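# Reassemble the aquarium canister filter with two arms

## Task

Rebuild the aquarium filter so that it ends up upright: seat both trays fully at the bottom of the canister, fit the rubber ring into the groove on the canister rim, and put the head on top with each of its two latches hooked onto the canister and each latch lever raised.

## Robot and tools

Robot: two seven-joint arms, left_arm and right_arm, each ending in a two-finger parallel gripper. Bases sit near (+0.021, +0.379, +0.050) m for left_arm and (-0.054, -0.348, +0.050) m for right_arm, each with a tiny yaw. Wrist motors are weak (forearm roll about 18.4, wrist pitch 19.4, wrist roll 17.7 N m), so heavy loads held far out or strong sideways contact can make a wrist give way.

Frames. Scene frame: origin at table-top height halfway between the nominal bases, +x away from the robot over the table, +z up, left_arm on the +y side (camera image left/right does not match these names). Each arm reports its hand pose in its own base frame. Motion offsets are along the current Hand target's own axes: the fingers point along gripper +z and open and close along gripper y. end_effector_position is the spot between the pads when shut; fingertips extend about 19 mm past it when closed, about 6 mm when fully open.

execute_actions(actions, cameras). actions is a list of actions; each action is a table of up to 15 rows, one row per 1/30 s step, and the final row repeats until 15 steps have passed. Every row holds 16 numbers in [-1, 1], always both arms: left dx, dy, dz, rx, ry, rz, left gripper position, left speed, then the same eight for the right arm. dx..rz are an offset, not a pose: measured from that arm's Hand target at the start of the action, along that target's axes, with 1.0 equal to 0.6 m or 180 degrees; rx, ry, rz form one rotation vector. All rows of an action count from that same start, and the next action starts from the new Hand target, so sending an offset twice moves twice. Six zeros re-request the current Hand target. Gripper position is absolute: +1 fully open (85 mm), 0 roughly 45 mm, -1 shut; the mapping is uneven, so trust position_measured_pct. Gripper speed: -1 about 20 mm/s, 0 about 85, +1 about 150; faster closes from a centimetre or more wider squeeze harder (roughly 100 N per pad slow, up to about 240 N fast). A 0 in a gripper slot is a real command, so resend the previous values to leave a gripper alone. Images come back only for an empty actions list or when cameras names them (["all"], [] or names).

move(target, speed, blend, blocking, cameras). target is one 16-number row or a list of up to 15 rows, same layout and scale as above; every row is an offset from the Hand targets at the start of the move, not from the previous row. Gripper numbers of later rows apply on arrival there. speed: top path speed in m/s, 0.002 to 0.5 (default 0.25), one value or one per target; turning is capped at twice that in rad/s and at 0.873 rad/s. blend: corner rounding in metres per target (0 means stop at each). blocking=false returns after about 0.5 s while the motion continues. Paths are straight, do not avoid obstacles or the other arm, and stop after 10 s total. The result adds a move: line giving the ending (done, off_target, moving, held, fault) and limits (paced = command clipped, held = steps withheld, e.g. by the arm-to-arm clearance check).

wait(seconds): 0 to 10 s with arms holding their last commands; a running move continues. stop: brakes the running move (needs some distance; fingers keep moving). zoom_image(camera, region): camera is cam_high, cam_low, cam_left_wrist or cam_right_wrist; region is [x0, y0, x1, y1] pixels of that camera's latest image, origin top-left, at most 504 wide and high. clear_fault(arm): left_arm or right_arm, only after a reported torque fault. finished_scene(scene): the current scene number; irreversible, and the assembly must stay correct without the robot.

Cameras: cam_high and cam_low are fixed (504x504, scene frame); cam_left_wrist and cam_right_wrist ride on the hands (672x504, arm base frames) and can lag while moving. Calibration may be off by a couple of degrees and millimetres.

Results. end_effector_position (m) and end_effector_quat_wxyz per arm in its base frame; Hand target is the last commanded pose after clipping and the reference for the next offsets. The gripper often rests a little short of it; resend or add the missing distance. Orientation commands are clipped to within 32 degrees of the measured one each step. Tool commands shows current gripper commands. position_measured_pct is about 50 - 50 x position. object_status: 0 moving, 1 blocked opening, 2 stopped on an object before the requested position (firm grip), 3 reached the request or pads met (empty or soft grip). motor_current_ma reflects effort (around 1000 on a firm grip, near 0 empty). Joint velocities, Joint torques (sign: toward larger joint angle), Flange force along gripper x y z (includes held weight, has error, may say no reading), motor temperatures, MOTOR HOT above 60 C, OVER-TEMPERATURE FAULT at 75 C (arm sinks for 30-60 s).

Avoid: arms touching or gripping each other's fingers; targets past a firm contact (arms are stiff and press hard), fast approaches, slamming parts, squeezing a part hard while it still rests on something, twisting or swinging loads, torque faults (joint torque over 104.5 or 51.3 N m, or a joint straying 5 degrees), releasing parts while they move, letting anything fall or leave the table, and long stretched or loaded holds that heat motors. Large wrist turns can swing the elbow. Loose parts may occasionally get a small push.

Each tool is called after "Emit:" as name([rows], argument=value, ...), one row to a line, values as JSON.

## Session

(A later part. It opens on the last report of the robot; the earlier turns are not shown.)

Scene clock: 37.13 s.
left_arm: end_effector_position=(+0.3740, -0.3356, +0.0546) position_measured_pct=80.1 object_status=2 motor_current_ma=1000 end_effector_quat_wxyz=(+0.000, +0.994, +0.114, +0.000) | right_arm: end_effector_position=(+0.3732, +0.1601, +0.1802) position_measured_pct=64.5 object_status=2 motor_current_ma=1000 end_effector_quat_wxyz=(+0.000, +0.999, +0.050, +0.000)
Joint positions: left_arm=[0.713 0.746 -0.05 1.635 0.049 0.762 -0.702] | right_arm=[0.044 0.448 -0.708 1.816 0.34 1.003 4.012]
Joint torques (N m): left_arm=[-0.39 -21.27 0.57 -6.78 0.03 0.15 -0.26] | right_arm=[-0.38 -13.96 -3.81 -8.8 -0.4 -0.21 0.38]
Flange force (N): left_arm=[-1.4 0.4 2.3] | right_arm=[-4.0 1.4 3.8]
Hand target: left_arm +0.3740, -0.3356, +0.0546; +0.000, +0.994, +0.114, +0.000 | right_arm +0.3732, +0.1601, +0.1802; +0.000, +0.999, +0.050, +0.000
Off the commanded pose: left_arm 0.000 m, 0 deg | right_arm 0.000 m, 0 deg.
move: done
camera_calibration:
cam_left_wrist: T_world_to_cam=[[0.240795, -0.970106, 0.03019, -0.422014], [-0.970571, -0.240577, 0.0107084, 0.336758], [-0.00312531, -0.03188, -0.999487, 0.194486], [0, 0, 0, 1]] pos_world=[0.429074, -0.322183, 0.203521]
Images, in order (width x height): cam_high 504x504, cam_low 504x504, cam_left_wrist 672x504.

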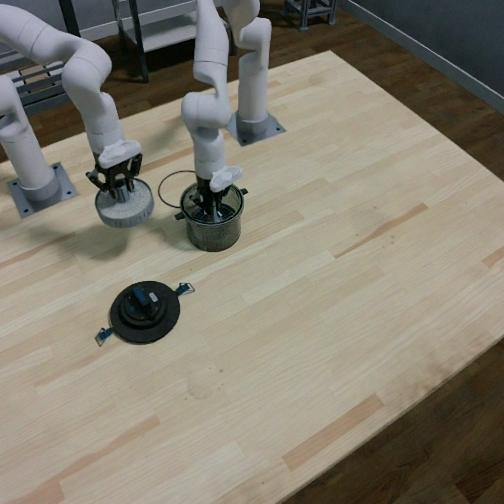

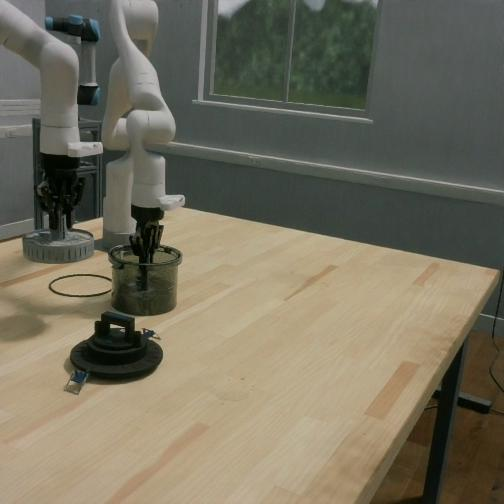

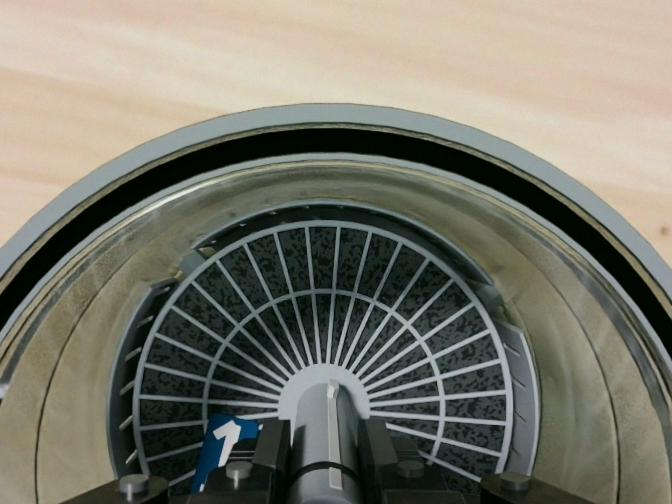

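Emit:
move(target=[0,0,0.01,0,0,0,-1,-1,0,0,0,0,0,0,-1,-1], speed=0.02, cameras=["cam_left_wrist"])

Emit:
zoom_image(camera="cam_left_wrist", region=[90, 180, 560, 430])

Scene clock: 38.40 s.
left_arm: end_effector_position=(+0.3741, -0.3357, +0.0489) position_measured_pct=80.1 object_status=2 motor_current_ma=1000 end_effector_quat_wxyz=(+0.000, +0.994, +0.114, +0.000) | right_arm: end_effector_position=(+0.3732, +0.1601, +0.1802) position_measured_pct=64.5 object_status=2 motor_current_ma=1000 end_effector_quat_wxyz=(+0.000, +0.999, +0.050, +0.000)
Joint positions: left_arm=[0.713 0.756 -0.05 1.638 0.05 0.748 -0.703] | right_arm=[0.044 0.448 -0.708 1.816 0.34 1.003 4.012]
Joint torques (N m): left_arm=[0.98 11.29 1.61 0.34 0.28 -4.11 -0.08] | right_arm=[-0.38 -13.99 -3.8 -8.74 -0.4 -0.2 0.4]
Flange force (N): left_arm=[-8.5 -15.1 -68.6] | right_arm=[-3.8 1.3 3.8]
Hand target: left_arm +0.3740, -0.3356, +0.0486; +0.000, +0.994, +0.114, +0.000 | right_arm +0.3732, +0.1601, +0.1802; +0.000, +0.999, +0.050, +0.000
Off the commanded pose: left_arm 0.000 m, 0 deg | right_arm 0.000 m, 0 deg.
move: done
camera_calibration:
cam_left_wrist: T_world_to_cam=[[0.240789, -0.970096, 0.0305773, -0.421936], [-0.970574, -0.24058, 0.0103923, 0.336978], [-0.00272528, -0.0321798, -0.999478, 0.18852], [0, 0, 0, 1]] pos_world=[0.429174, -0.322182, 0.197821]
Images, in order (width x height): cam_left_wrist 672x504.

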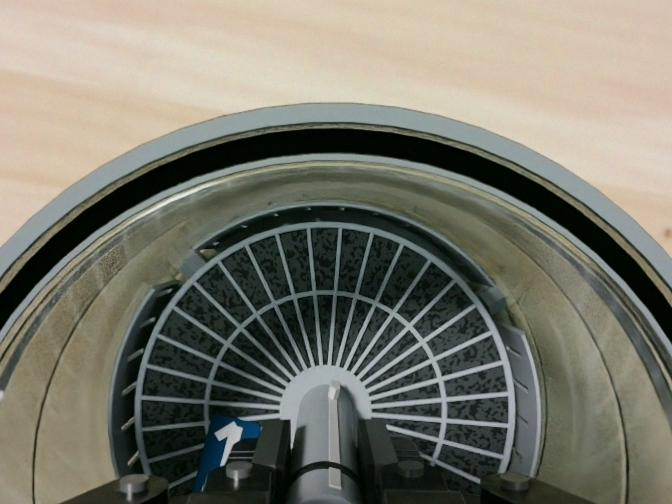

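Scaled by 1.072.

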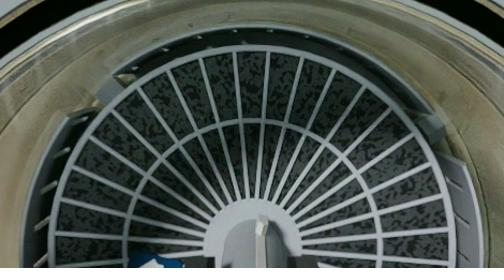

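Emit:
move(target=[0,0,-0.0012,0,0,0,-1,-1,0,0,0,0,0,0,-1,-1], speed=0.02, cameras=[])

Scene clock: 39.43 s.
left_arm: end_effector_position=(+0.3740, -0.3356, +0.0492) position_measured_pct=80.1 object_status=2 motor_current_ma=1000 end_effector_quat_wxyz=(+0.000, +0.994, +0.114, +0.000) | right_arm: end_effector_position=(+0.3732, +0.1601, +0.1802) position_measured_pct=64.5 object_status=2 motor_current_ma=1000 end_effector_quat_wxyz=(+0.000, +0.999, +0.050, +0.000)
Joint positions: left_arm=[0.713 0.755 -0.05 1.638 0.05 0.75 -0.703] | right_arm=[0.044 0.448 -0.708 1.816 0.34 1.003 4.012]
Joint torques (N m): left_arm=[1.45 8.18 2.06 0.91 0.31 -2.66 -0.11] | right_arm=[-0.41 -13.95 -3.8 -8.77 -0.42 -0.22 0.43]
Flange force (N): left_arm=[-5.5 -12.4 -60.1] | right_arm=[-3.9 1.3 3.7]
Hand target: left_arm +0.3740, -0.3356, +0.0493; +0.000, +0.994, +0.114, +0.000 | right_arm +0.3732, +0.1601, +0.1802; +0.000, +0.999, +0.050, +0.000
Off the commanded pose: left_arm 0.000 m, 0 deg | right_arm 0.000 m, 0 deg.
move: done
No camera images: "cameras" was empty.

Emit:
move(target=[0,0,-0.0035,0,0,0,-1,-1,0,0,0,0,0,0,-1,-1], speed=0.02, cameras=[])

Scene clock: 40.40 s.
left_arm: end_effector_position=(+0.3739, -0.3356, +0.0513) position_measured_pct=80.1 object_status=2 motor_current_ma=1000 end_effector_quat_wxyz=(+0.000, +0.994, +0.114, +0.000) | right_arm: end_effector_position=(+0.3732, +0.1601, +0.1802) position_measured_pct=64.5 object_status=2 motor_current_ma=1000 end_effector_quat_wxyz=(+0.000, +0.999, +0.050, +0.000)
Joint positions: left_arm=[0.713 0.752 -0.05 1.637 0.049 0.754 -0.702] | right_arm=[0.044 0.448 -0.708 1.816 0.34 1.003 4.012]
Joint torques (N m): left_arm=[0.96 -11.56 1.54 -3.42 0.06 0.15 -0.16] | right_arm=[-0.4 -13.96 -3.78 -8.76 -0.4 -0.19 0.39]
Flange force (N): left_arm=[-1.0 -4.0 -16.6] | right_arm=[-3.9 1.4 3.7]
Hand target: left_arm +0.3740, -0.3356, +0.0514; +0.000, +0.994, +0.114, +0.000 | right_arm +0.3732, +0.1601, +0.1802; +0.000, +0.999, +0.050, +0.000
Off the commanded pose: left_arm 0.000 m, 0 deg | right_arm 0.000 m, 0 deg.
move: done
No camera images: "cameras" was empty.

Emit:
move([
  [0,0,-0.0012,0,0,0,-0.4,-1,0,0,0,0,0,0,-1,-1],
  [0,0,-0.0012,0,0,0,-0.3,-1,0,0,0,0,0,0,-1,-1],
  [0,0,-0.27,0,0,0,-0.3,-1,0,0,0,0,0,0,-1,-1],
], speed=[0.02,0.02,0.2], cameras=["cam_left_wrist"])

Emit:
zoom_image(camera="cam_left_wrist", region=[130, 180, 530, 504])

Scene clock: 43.97 s.
left_arm: end_effector_position=(+0.3740, -0.3357, +0.2133) position_measured_pct=64.9 object_status=3 motor_current_ma=0 end_effector_quat_wxyz=(+0.000, +0.994, +0.114, +0.000) | right_arm: end_effector_position=(+0.3732, +0.1601, +0.1802) position_measured_pct=64.5 object_status=2 motor_current_ma=1000 end_effector_quat_wxyz=(+0.000, +0.999, +0.050, +0.000)
Joint positions: left_arm=[0.715 0.531 -0.053 1.442 0.029 1.17 -0.685] | right_arm=[0.044 0.448 -0.708 1.816 0.34 1.003 4.012]
Joint torques (N m): left_arm=[-0.02 -19.55 1.04 -9.43 0.25 0.02 -0.18] | right_arm=[-0.39 -13.97 -3.77 -8.8 -0.42 -0.17 0.4]
Flange force (N): left_arm=[-1.6 -1.8 2.6] | right_arm=[-4.0 1.4 3.9]
Hand target: left_arm +0.3740, -0.3357, +0.2134; +0.000, +0.994, +0.114, +0.000 | right_arm +0.3732, +0.1601, +0.1802; +0.000, +0.999, +0.050, +0.000
Off the commanded pose: left_arm 0.000 m, 0 deg | right_arm 0.000 m, 0 deg.
move: done
camera_calibration:
cam_left_wrist: T_world_to_cam=[[0.2407, -0.97013, 0.0301915, -0.426773], [-0.970594, -0.240482, 0.0107062, 0.3351], [-0.0031259, -0.0318806, -0.999487, 0.353105], [0, 0, 0, 1]] pos_world=[0.429074, -0.322183, 0.362221]
Images, in order (width x height): cam_left_wrist 672x504.

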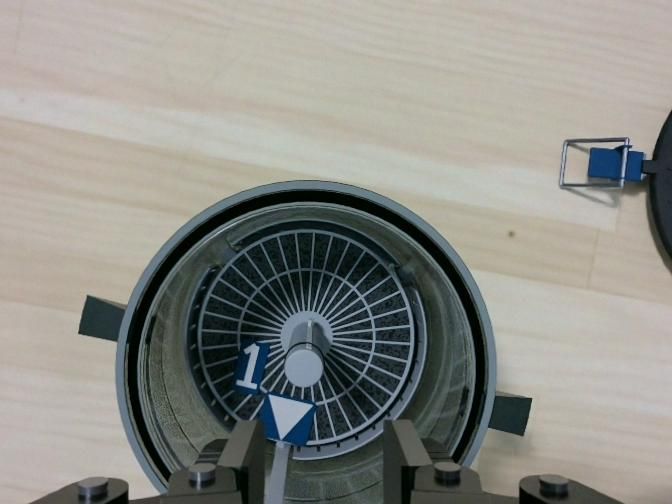

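Scaled by 1.260.

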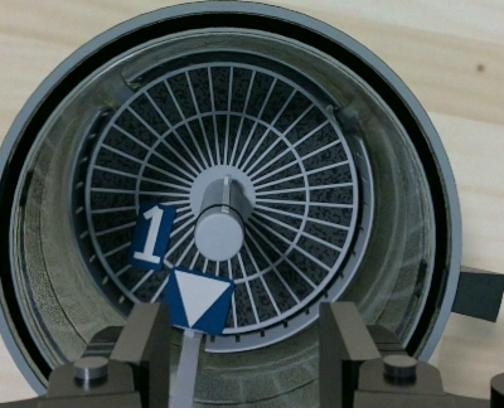

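Emit:
move([
  [-0.02,-0.25,-0.03,0,0,0,-0.3,-1,0.02,0,-0.01,0,0,0,-1,-1],
  [-0.039,-0.351,-0.06,0,0,0,-0.3,-1,0.153,-0.336,-0.01,0,0,0,-1,-1],
], speed=[0.25,0.15], blend=[0.02,0], cameras=["all"])

Emit:
zoom_image(camera="cam_low", region=[90, 200, 210, 320])

Emit:
zoom_image(camera="cam_high", region=[150, 130, 290, 270])

Scene clock: 47.97 s.
left_arm: end_effector_position=(+0.3036, -0.1358, +0.2495) position_measured_pct=64.9 object_status=3 motor_current_ma=0 end_effector_quat_wxyz=(+0.000, +0.994, +0.114, +0.000) | right_arm: end_effector_position=(+0.4443, +0.3699, +0.1861) position_measured_pct=64.5 object_status=2 motor_current_ma=1000 end_effector_quat_wxyz=(+0.000, +0.999, +0.050, +0.000)
Joint positions: left_arm=[0.486 0.126 -0.157 1.912 0.022 1.105 -1.023] | right_arm=[-0.433 0.797 -0.639 1.155 0.455 1.326 3.783]
Joint torques (N m): left_arm=[0.04 -11.29 0.78 -8.93 0.23 0.02 -0.19] | right_arm=[-0.41 -22.03 -4.82 -9.54 -0.43 -0.17 0.4]
Flange force (N): left_arm=[-0.5 -1.0 2.3] | right_arm=[-6.0 4.1 3.5]
Hand target: left_arm +0.3036, -0.1358, +0.2495; +0.000, +0.994, +0.114, +0.000 | right_arm +0.4443, +0.3699, +0.1861; +0.000, +0.999, +0.050, +0.000
Off the commanded pose: left_arm 0.000 m, 0 deg | right_arm 0.000 m, 0 deg.
move: done
camera_calibration:
cam_left_wrist: T_world_to_cam=[[0.240792, -0.970107, 0.03019, -0.217019], [-0.970572, -0.240575, 0.0107084, 0.314436], [-0.00312532, -0.03188, -0.999487, 0.395339], [0, 0, 0, 1]] pos_world=[0.358674, -0.122283, 0.398321]
cam_right_wrist: T_world_to_cam=[[0.0972697, -0.995231, -0.00735798, 0.327275], [-0.995254, -0.0972875, 0.00209355, 0.534185], [-0.00279941, 0.00711942, -0.999971, 0.327925], [0, 0, 0, 1]] pos_world=[0.500734, 0.375349, 0.329205]

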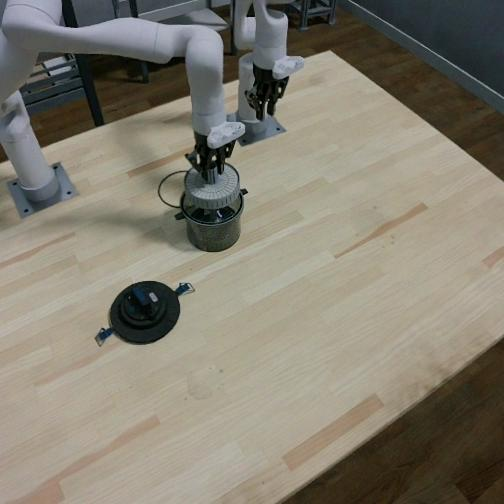

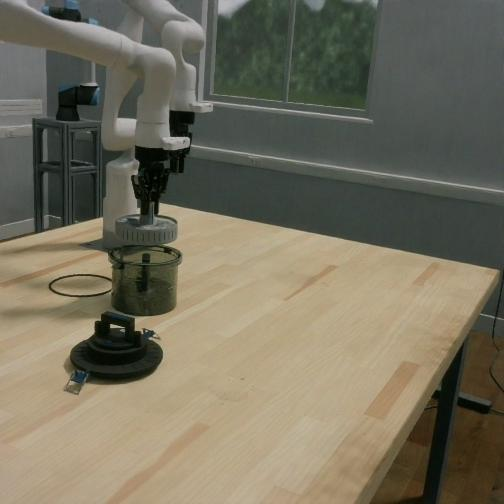

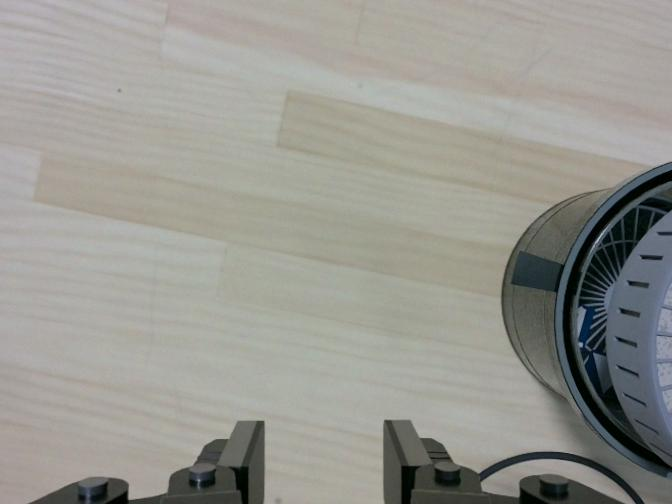

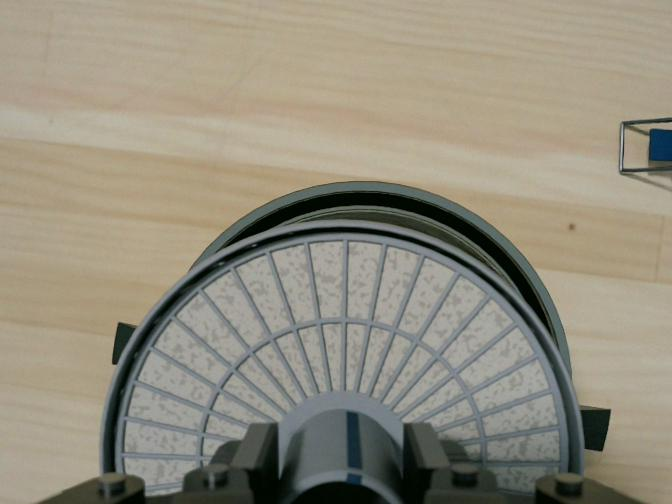

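Scaled by 4.200.

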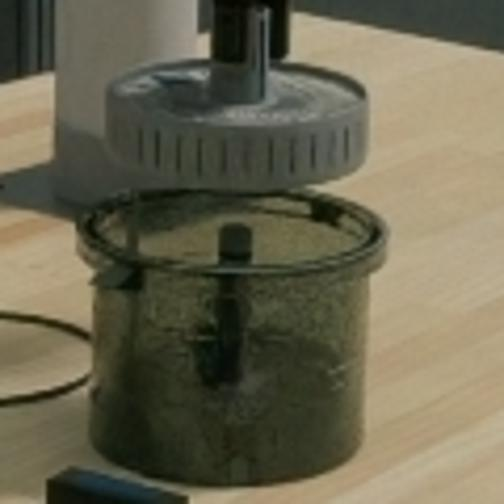

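Scaled by 3.600.

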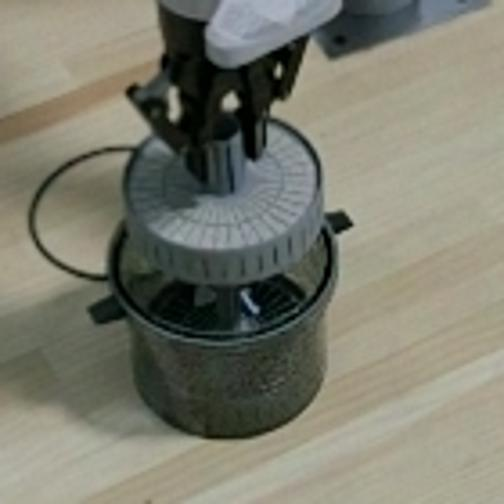

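Emit:
move([
  [0,0,0,0,0,0,-0.3,-1,0.001,0.0108,0,0,0,0,-1,-1],
  [0,0,0,0,0,0,-0.3,-1,0.001,0.0108,0.035,0,0,0,-1,-1],
], speed=0.08, blend=[0.002,0], cameras=["cam_right_wrist","cam_low","cam_high"])

Emit:
zoom_image(camera="cam_low", region=[90, 200, 210, 320])

Emit:
zoom_image(camera="cam_high", region=[150, 130, 290, 270])

Scene clock: 50.77 s.
left_arm: end_effector_position=(+0.3036, -0.1358, +0.2495) position_measured_pct=64.9 object_status=3 motor_current_ma=0 end_effector_quat_wxyz=(+0.000, +0.994, +0.114, +0.000) | right_arm: end_effector_position=(+0.4455, +0.3635, +0.1652) position_measured_pct=64.5 object_status=2 motor_current_ma=1000 end_effector_quat_wxyz=(+0.000, +0.999, +0.050, +0.000)
Joint positions: left_arm=[0.486 0.126 -0.157 1.912 0.022 1.105 -1.023] | right_arm=[-0.418 0.809 -0.634 1.204 0.466 1.27 3.778]
Joint torques (N m): left_arm=[-0.02 -11.27 0.92 -8.9 0.25 0.06 -0.22] | right_arm=[-0.42 -21.75 -4.91 -9.04 -0.52 -0.17 0.36]
Flange force (N): left_arm=[-0.5 -0.9 2.4] | right_arm=[-5.1 3.4 2.6]
Hand target: left_arm +0.3036, -0.1358, +0.2495; +0.000, +0.994, +0.114, +0.000 | right_arm +0.4455, +0.3635, +0.1651; +0.000, +0.999, +0.050, +0.000
Off the commanded pose: left_arm 0.000 m, 0 deg | right_arm 0.000 m, 0 deg.
move: done
camera_calibration:
cam_right_wrist: T_world_to_cam=[[0.09727, -0.995232, -0.00725845, 0.320603], [-0.995254, -0.0972876, 0.00210329, 0.534798], [-0.00279942, 0.00701942, -0.999971, 0.307011], [0, 0, 0, 1]] pos_world=[0.501934, 0.368949, 0.308205]
Images, in order (width x height): cam_high 504x504, cam_low 504x504, cam_right_wrist 672x504.

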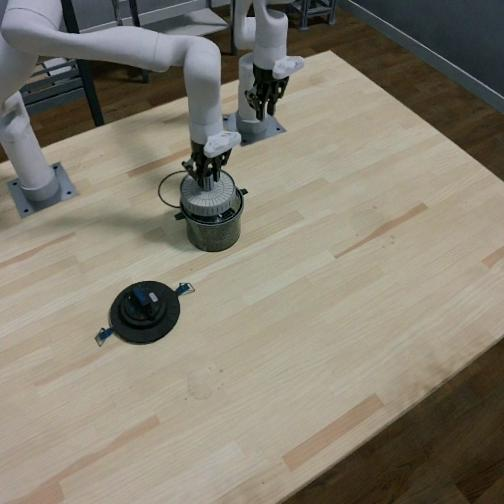

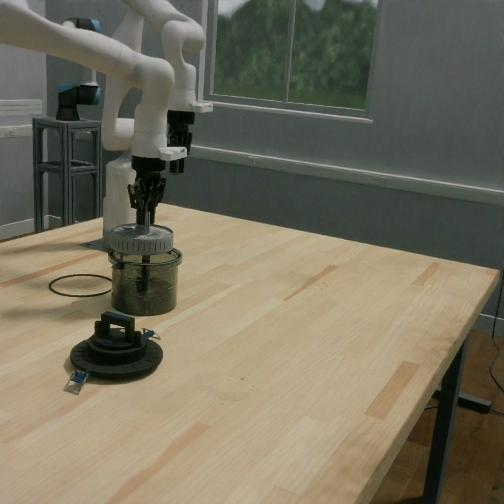

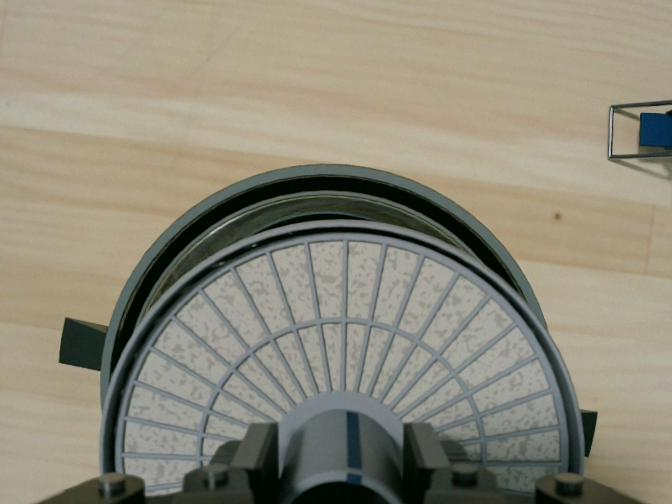

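Scaled by 4.200.

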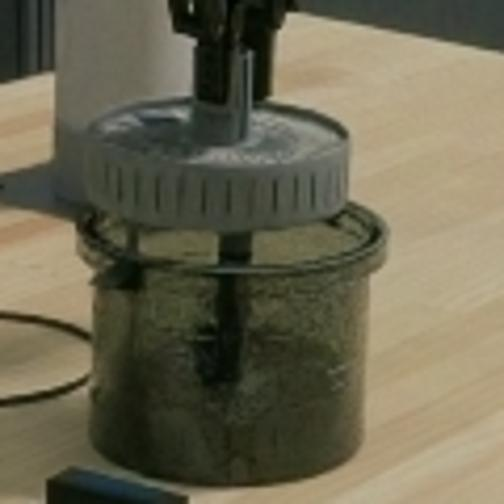

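Scaled by 3.600.

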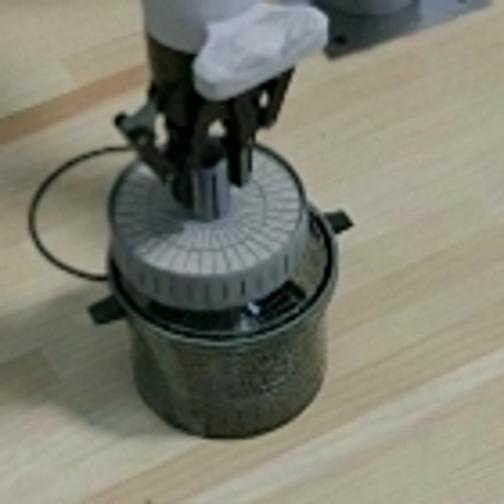

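Emit:
move(target=[0,0,0,0,0,0,-0.3,-1,0.0095,-0.009,0,0,0,0,-1,-1], speed=0.05, cameras=["cam_right_wrist","cam_low","cam_high"])

Emit:
zoom_image(camera="cam_low", region=[90, 200, 210, 320])

Emit:
zoom_image(camera="cam_high", region=[150, 130, 290, 270])

Scene clock: 53.53 s.
left_arm: end_effector_position=(+0.3036, -0.1358, +0.2495) position_measured_pct=64.9 object_status=3 motor_current_ma=0 end_effector_quat_wxyz=(+0.000, +0.994, +0.114, +0.000) | right_arm: end_effector_position=(+0.4506, +0.3694, +0.1651) position_measured_pct=64.5 object_status=2 motor_current_ma=1000 end_effector_quat_wxyz=(+0.000, +0.999, +0.050, +0.000)
Joint positions: left_arm=[0.486 0.126 -0.157 1.912 0.022 1.105 -1.023] | right_arm=[-0.43 0.826 -0.631 1.168 0.469 1.287 3.783]
Joint torques (N m): left_arm=[0.06 -11.27 0.93 -8.9 0.24 0.02 -0.24] | right_arm=[-0.37 -22.44 -4.87 -9.6 -0.42 -0.18 0.42]
Flange force (N): left_arm=[-0.4 -1.0 2.3] | right_arm=[-6.8 4.4 3.7]
Hand target: left_arm +0.3036, -0.1358, +0.2495; +0.000, +0.994, +0.114, +0.000 | right_arm +0.4507, +0.3694, +0.1651; +0.000, +0.999, +0.050, +0.000
Off the commanded pose: left_arm 0.000 m, 0 deg | right_arm 0.000 m, 0 deg.
move: done
camera_calibration:
cam_right_wrist: T_world_to_cam=[[0.0972686, -0.995231, -0.00735796, 0.32611], [-0.995254, -0.0972863, 0.00209356, 0.54046], [-0.00279941, 0.00711941, -0.999971, 0.306946], [0, 0, 0, 1]] pos_world=[0.507034, 0.374949, 0.308205]
Images, in order (width x height): cam_high 504x504, cam_low 504x504, cam_right_wrist 672x504.

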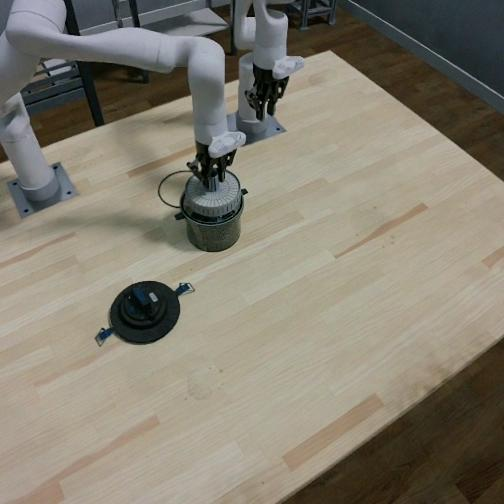

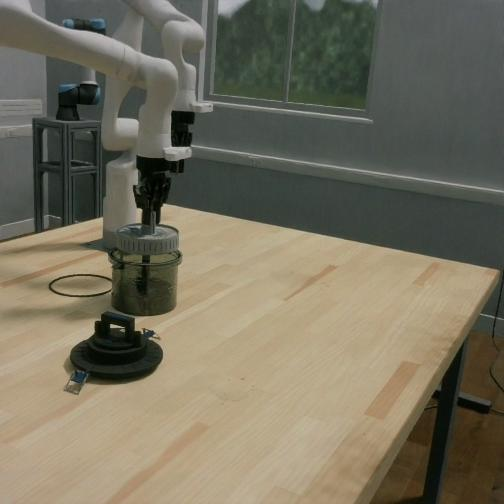

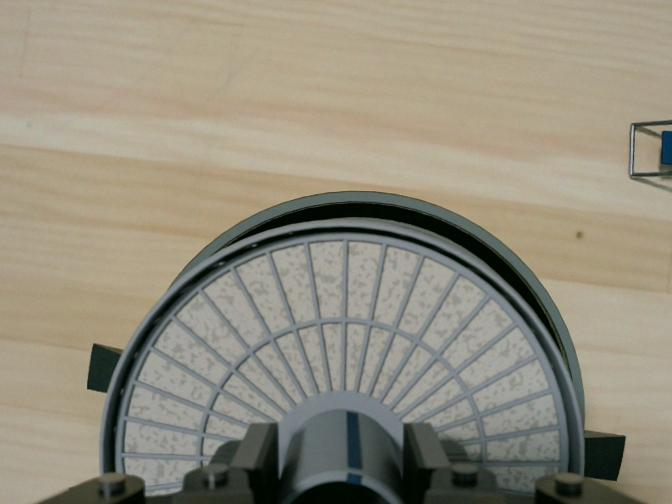

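Scaled by 4.200.

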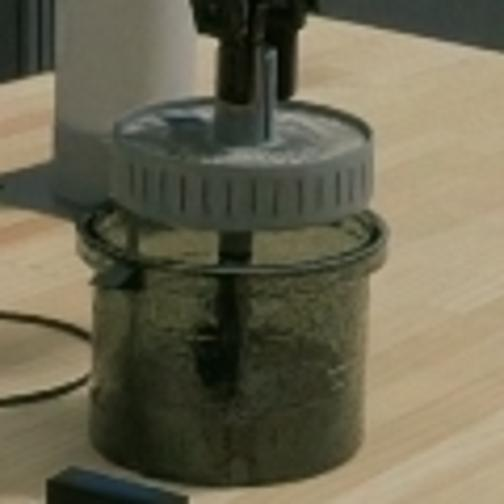

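Scaled by 3.600.

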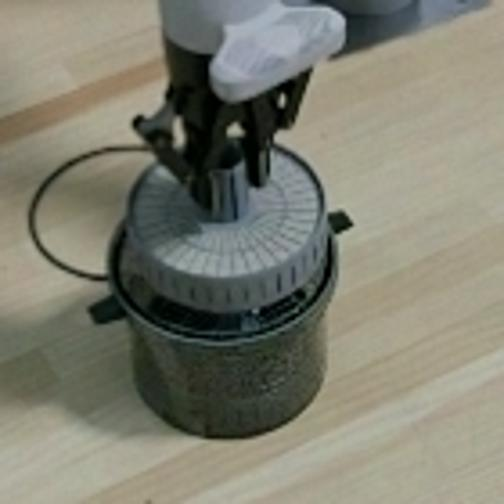

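Emit:
move(target=[0,0,0,0,0,0,-0.3,-1,-0.003,0.004,0,0,0,0,-1,-1], speed=0.05, cameras=["cam_right_wrist","cam_low","cam_high"])

Emit:
zoom_image(camera="cam_low", region=[90, 200, 210, 320])

Emit:
zoom_image(camera="cam_high", region=[150, 130, 290, 270])

Scene clock: 55.10 s.
left_arm: end_effector_position=(+0.3036, -0.1358, +0.2495) position_measured_pct=64.9 object_status=3 motor_current_ma=0 end_effector_quat_wxyz=(+0.000, +0.994, +0.114, +0.000) | right_arm: end_effector_position=(+0.4491, +0.3669, +0.1651) position_measured_pct=64.5 object_status=2 motor_current_ma=1000 end_effector_quat_wxyz=(+0.000, +0.999, +0.050, +0.000)
Joint positions: left_arm=[0.486 0.126 -0.157 1.912 0.022 1.105 -1.023] | right_arm=[-0.424 0.82 -0.632 1.181 0.468 1.281 3.782]
Joint torques (N m): left_arm=[-0.06 -11.33 0.92 -8.94 0.18 0 -0.2] | right_arm=[-0.39 -22.28 -4.9 -9.17 -0.43 -0.15 0.41]
Flange force (N): left_arm=[-0.4 -0.9 2.4] | right_arm=[-5.2 3.4 3.1]
Hand target: left_arm +0.3036, -0.1358, +0.2495; +0.000, +0.994, +0.114, +0.000 | right_arm +0.4491, +0.3668, +0.1651; +0.000, +0.999, +0.050, +0.000
Off the commanded pose: left_arm 0.000 m, 0 deg | right_arm 0.000 m, 0 deg.
move: done
camera_calibration:
cam_right_wrist: T_world_to_cam=[[0.09727, -0.995232, -0.00725845, 0.323637], [-0.995254, -0.0972876, 0.00210329, 0.538711], [-0.00279942, 0.00701942, -0.999971, 0.306997], [0, 0, 0, 1]] pos_world=[0.505534, 0.372349, 0.308205]
Images, in order (width x height): cam_high 504x504, cam_low 504x504, cam_right_wrist 672x504.

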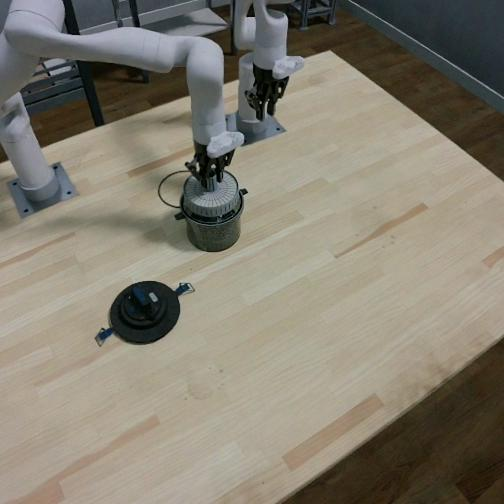

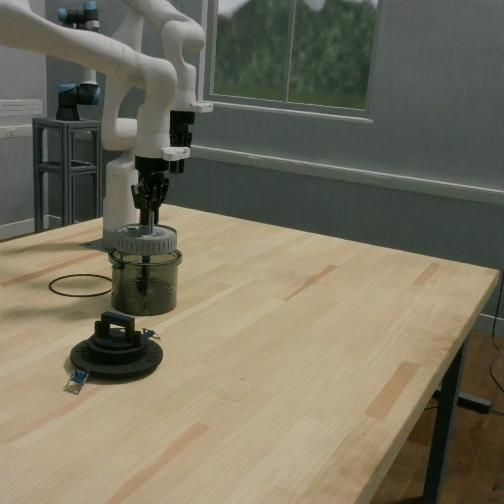

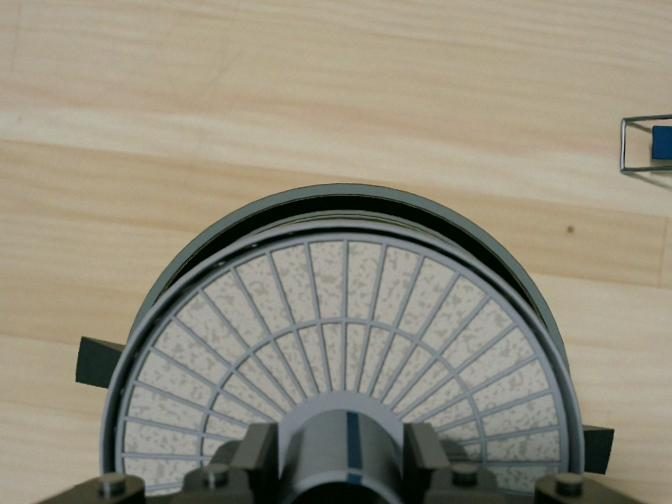

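Scaled by 4.200.

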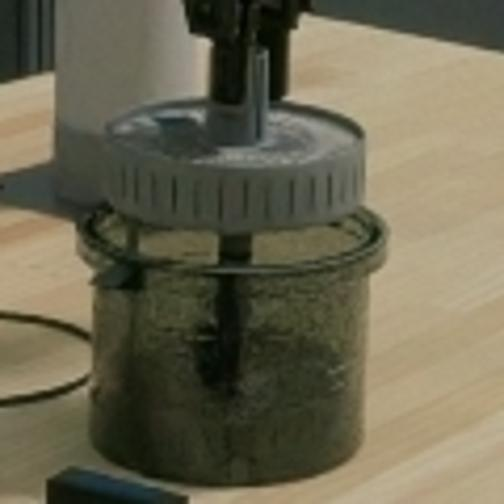

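Scaled by 3.600.

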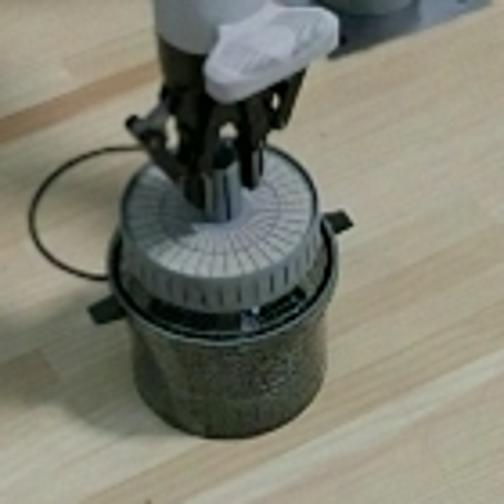

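Emit:
move([
  [0,0,0,0,0,0,-0.3,-1,0,0.0025,0,0,0,0,-1,-1],
  [0,0,0,0,0,0,-0.3,-1,0,0.0025,0.025,0,0,0,-1,-1],
], speed=0.04, cameras=["cam_right_wrist","cam_low","cam_high"])

Emit:
zoom_image(camera="cam_low", region=[90, 200, 210, 320])

Emit:
zoom_image(camera="cam_high", region=[150, 130, 290, 270])

Scene clock: 56.93 s.
left_arm: end_effector_position=(+0.3036, -0.1358, +0.2495) position_measured_pct=64.9 object_status=3 motor_current_ma=0 end_effector_quat_wxyz=(+0.000, +0.994, +0.114, +0.000) | right_arm: end_effector_position=(+0.4493, +0.3654, +0.1501) position_measured_pct=64.5 object_status=2 motor_current_ma=1000 end_effector_quat_wxyz=(+0.000, +0.999, +0.050, +0.000)
Joint positions: left_arm=[0.486 0.126 -0.157 1.912 0.022 1.105 -1.023] | right_arm=[-0.421 0.833 -0.627 1.207 0.477 1.245 3.775]
Joint torques (N m): left_arm=[0.03 -11.3 0.92 -8.84 0.25 0 -0.19] | right_arm=[-0.38 -22.21 -4.92 -9.23 -0.4 -0.2 0.47]
Flange force (N): left_arm=[-0.2 -0.9 2.1] | right_arm=[-6.1 3.8 3.0]
Hand target: left_arm +0.3036, -0.1358, +0.2495; +0.000, +0.994, +0.114, +0.000 | right_arm +0.4493, +0.3654, +0.1501; +0.000, +0.999, +0.050, +0.000
Off the commanded pose: left_arm 0.000 m, 0 deg | right_arm 0.000 m, 0 deg.
move: done
camera_calibration:
cam_right_wrist: T_world_to_cam=[[0.09727, -0.995232, -0.00725845, 0.322025], [-0.995254, -0.0972876, 0.00210329, 0.538696], [-0.00279942, 0.00701942, -0.999971, 0.292009], [0, 0, 0, 1]] pos_world=[0.505634, 0.370849, 0.293205]
Images, in order (width x height): cam_high 504x504, cam_low 504x504, cam_right_wrist 672x504.

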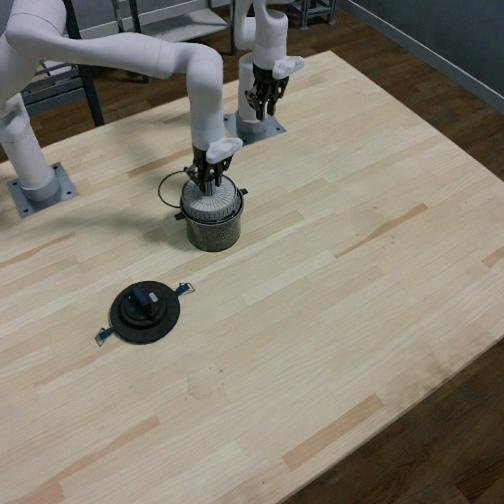

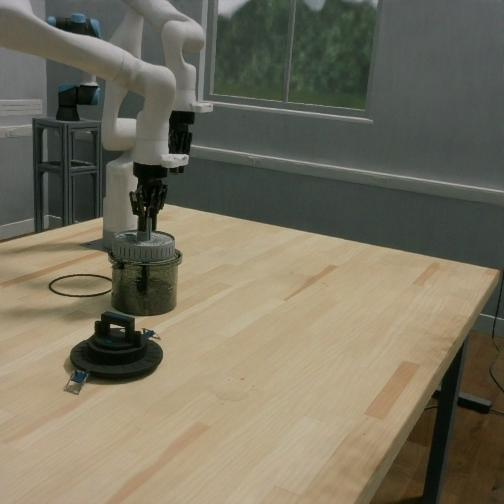

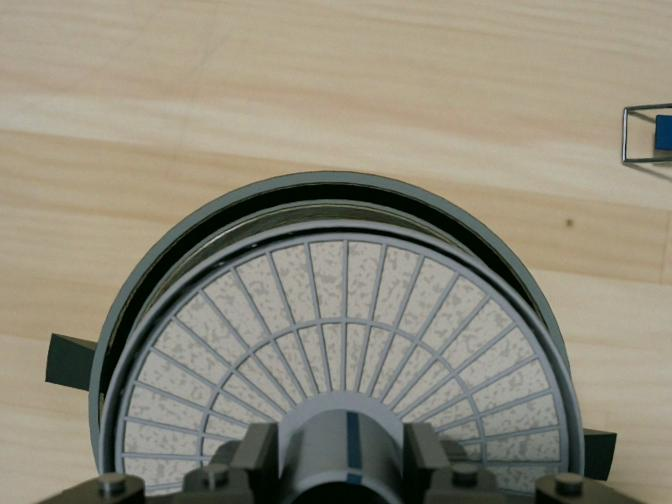

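Scaled by 4.200.

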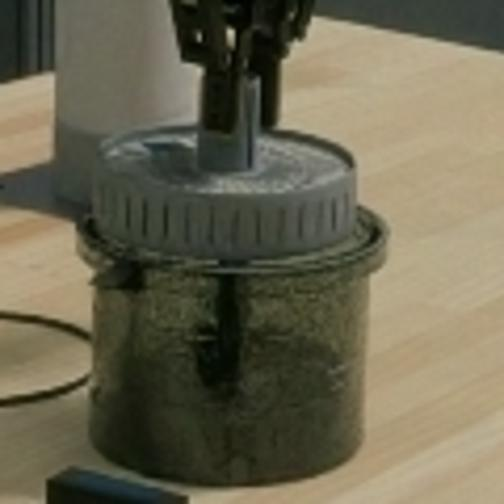

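Scaled by 3.600.

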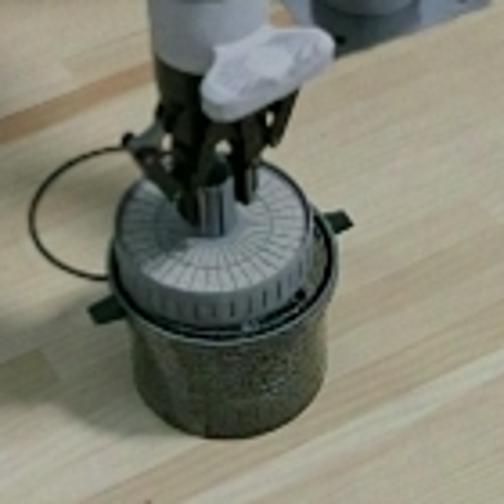

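Emit:
move(target=[0,0,0,0,0,0,-0.3,-1,0.0028,-0.0018,0,0,0,0,-1,-1], speed=0.03, cameras=["cam_right_wrist","cam_low","cam_high"])

Emit:
zoom_image(camera="cam_low", region=[90, 200, 210, 320])

Emit:
zoom_image(camera="cam_high", region=[150, 130, 290, 270])

Scene clock: 58.53 s.
left_arm: end_effector_position=(+0.3036, -0.1358, +0.2495) position_measured_pct=64.9 object_status=3 motor_current_ma=0 end_effector_quat_wxyz=(+0.000, +0.994, +0.114, +0.000) | right_arm: end_effector_position=(+0.4508, +0.3666, +0.1501) position_measured_pct=64.5 object_status=2 motor_current_ma=1000 end_effector_quat_wxyz=(+0.000, +0.999, +0.050, +0.000)
Joint positions: left_arm=[0.486 0.126 -0.157 1.912 0.022 1.105 -1.023] | right_arm=[-0.423 0.837 -0.627 1.198 0.477 1.249 3.777]
Joint torques (N m): left_arm=[-0.08 -11.34 0.88 -8.88 0.25 -0.01 -0.22] | right_arm=[-0.37 -22.18 -4.93 -9.18 -0.44 -0.13 0.4]
Flange force (N): left_arm=[-0.4 -0.6 2.2] | right_arm=[-6.1 4.0 2.9]
Hand target: left_arm +0.3036, -0.1358, +0.2495; +0.000, +0.994, +0.114, +0.000 | right_arm +0.4508, +0.3666, +0.1501; +0.000, +0.999, +0.050, +0.000
Off the commanded pose: left_arm 0.000 m, 0 deg | right_arm 0.000 m, 0 deg.
move: done
camera_calibration:
cam_right_wrist: T_world_to_cam=[[0.09727, -0.995232, -0.00725845, 0.323064], [-0.995254, -0.0972876, 0.00210329, 0.540406], [-0.00279942, 0.00701942, -0.999971, 0.292005], [0, 0, 0, 1]] pos_world=[0.507234, 0.372049, 0.293205]
Images, in order (width x height): cam_high 504x504, cam_low 504x504, cam_right_wrist 672x504.

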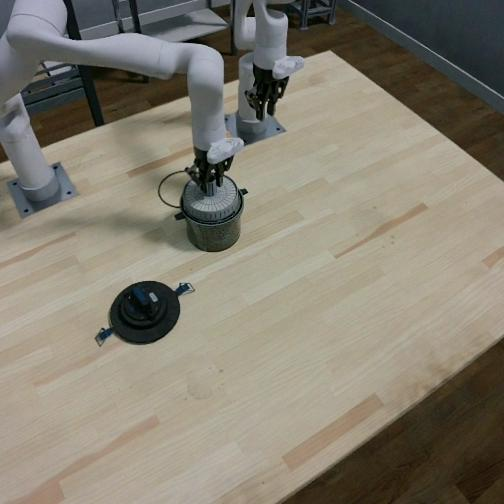

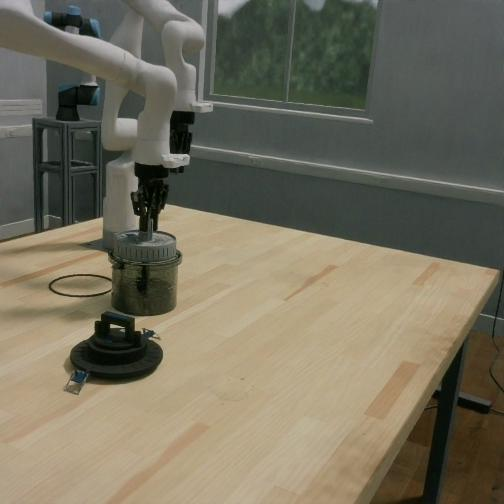

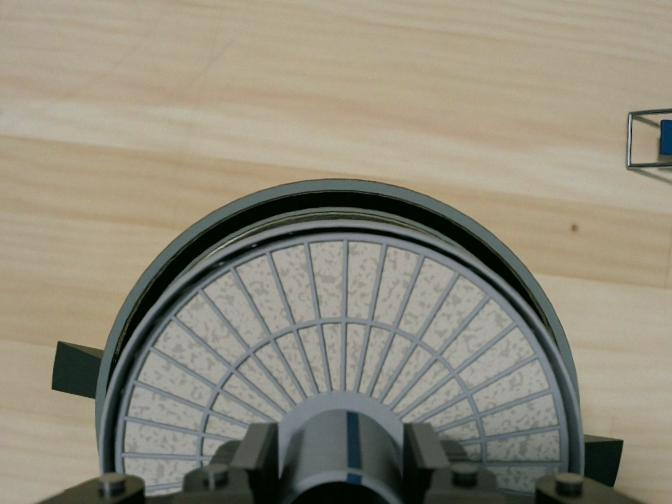

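Scaled by 4.200.

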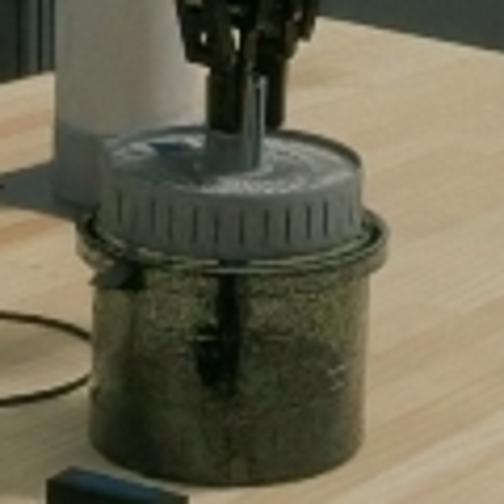

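Scaled by 3.600.

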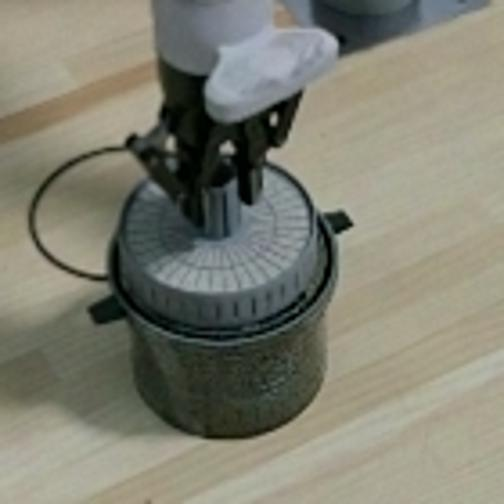

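Emit:
move(target=[0,0,0,0,0,0,-0.3,-1,0,0,0.015,0,0,0,-1,-1], speed=0.03, cameras=["cam_right_wrist","cam_low","cam_high"])

Emit:
zoom_image(camera="cam_low", region=[90, 200, 210, 320])

Emit:
zoom_image(camera="cam_high", region=[150, 130, 290, 270])

Scene clock: 59.90 s.
left_arm: end_effector_position=(+0.3036, -0.1358, +0.2495) position_measured_pct=64.9 object_status=3 motor_current_ma=0 end_effector_quat_wxyz=(+0.000, +0.994, +0.114, +0.000) | right_arm: end_effector_position=(+0.4509, +0.3667, +0.1416) position_measured_pct=64.5 object_status=2 motor_current_ma=1000 end_effector_quat_wxyz=(+0.000, +0.999, +0.050, +0.000)
Joint positions: left_arm=[0.486 0.126 -0.157 1.912 0.022 1.105 -1.023] | right_arm=[-0.423 0.846 -0.624 1.21 0.483 1.229 3.772]
Joint torques (N m): left_arm=[0.01 -11.29 0.86 -8.94 0.26 0.05 -0.25] | right_arm=[-2.61 31.41 5.74 8.45 1.33 -6.95 0.27]
Flange force (N): left_arm=[-0.6 -0.9 2.5] | right_arm=[-22.5 19.6 -98.6]
Hand target: left_arm +0.3036, -0.1358, +0.2495; +0.000, +0.994, +0.114, +0.000 | right_arm +0.4508, +0.3666, +0.1411; +0.000, +0.999, +0.050, +0.000
Off the commanded pose: left_arm 0.000 m, 0 deg | right_arm 0.001 m, 0 deg.
move: done
camera_calibration:
cam_right_wrist: T_world_to_cam=[[0.0971704, -0.995238, -0.00769533, 0.323281], [-0.995265, -0.0971844, 0.00145738, 0.540587], [-0.00219831, 0.00751728, -0.999969, 0.283014], [0, 0, 0, 1]] pos_world=[0.507236, 0.37215, 0.284705]
Images, in order (width x height): cam_high 504x504, cam_low 504x504, cam_right_wrist 672x504.

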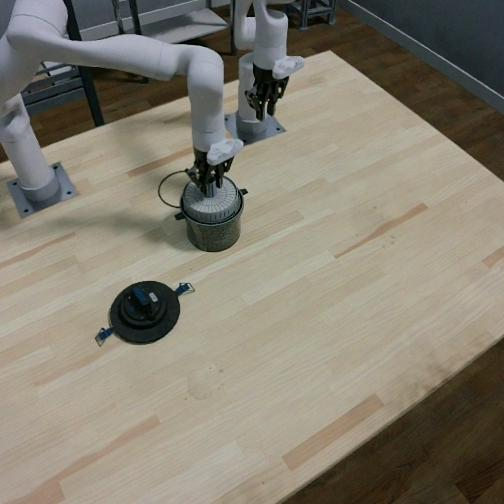

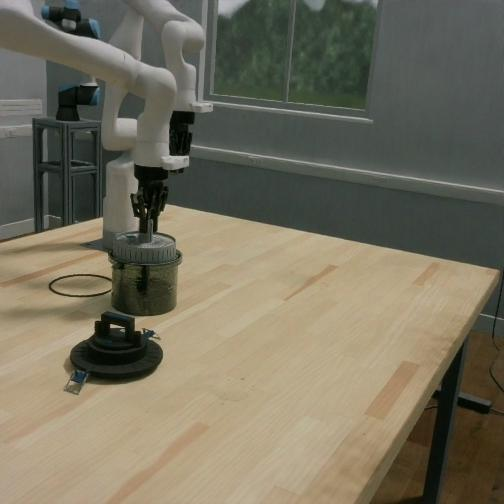

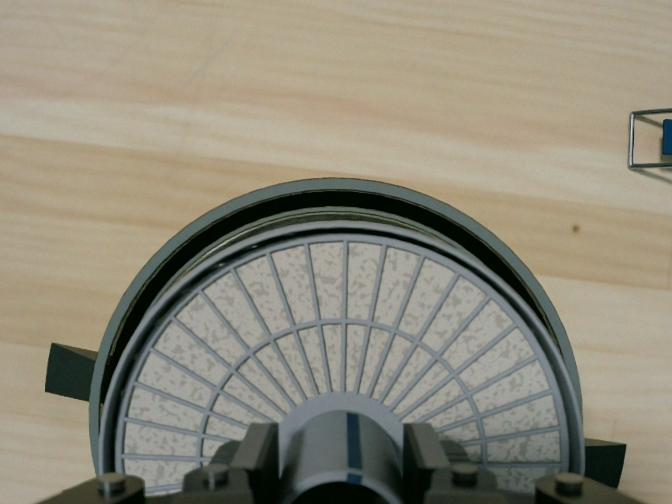

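Scaled by 4.200.

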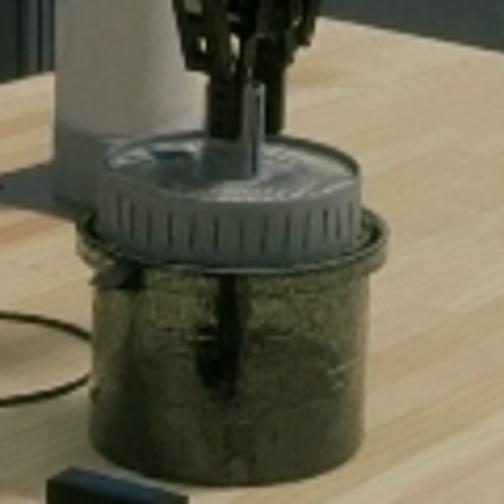

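Scaled by 3.600.

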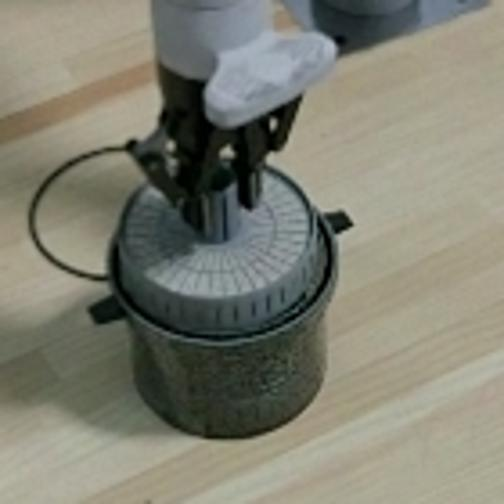

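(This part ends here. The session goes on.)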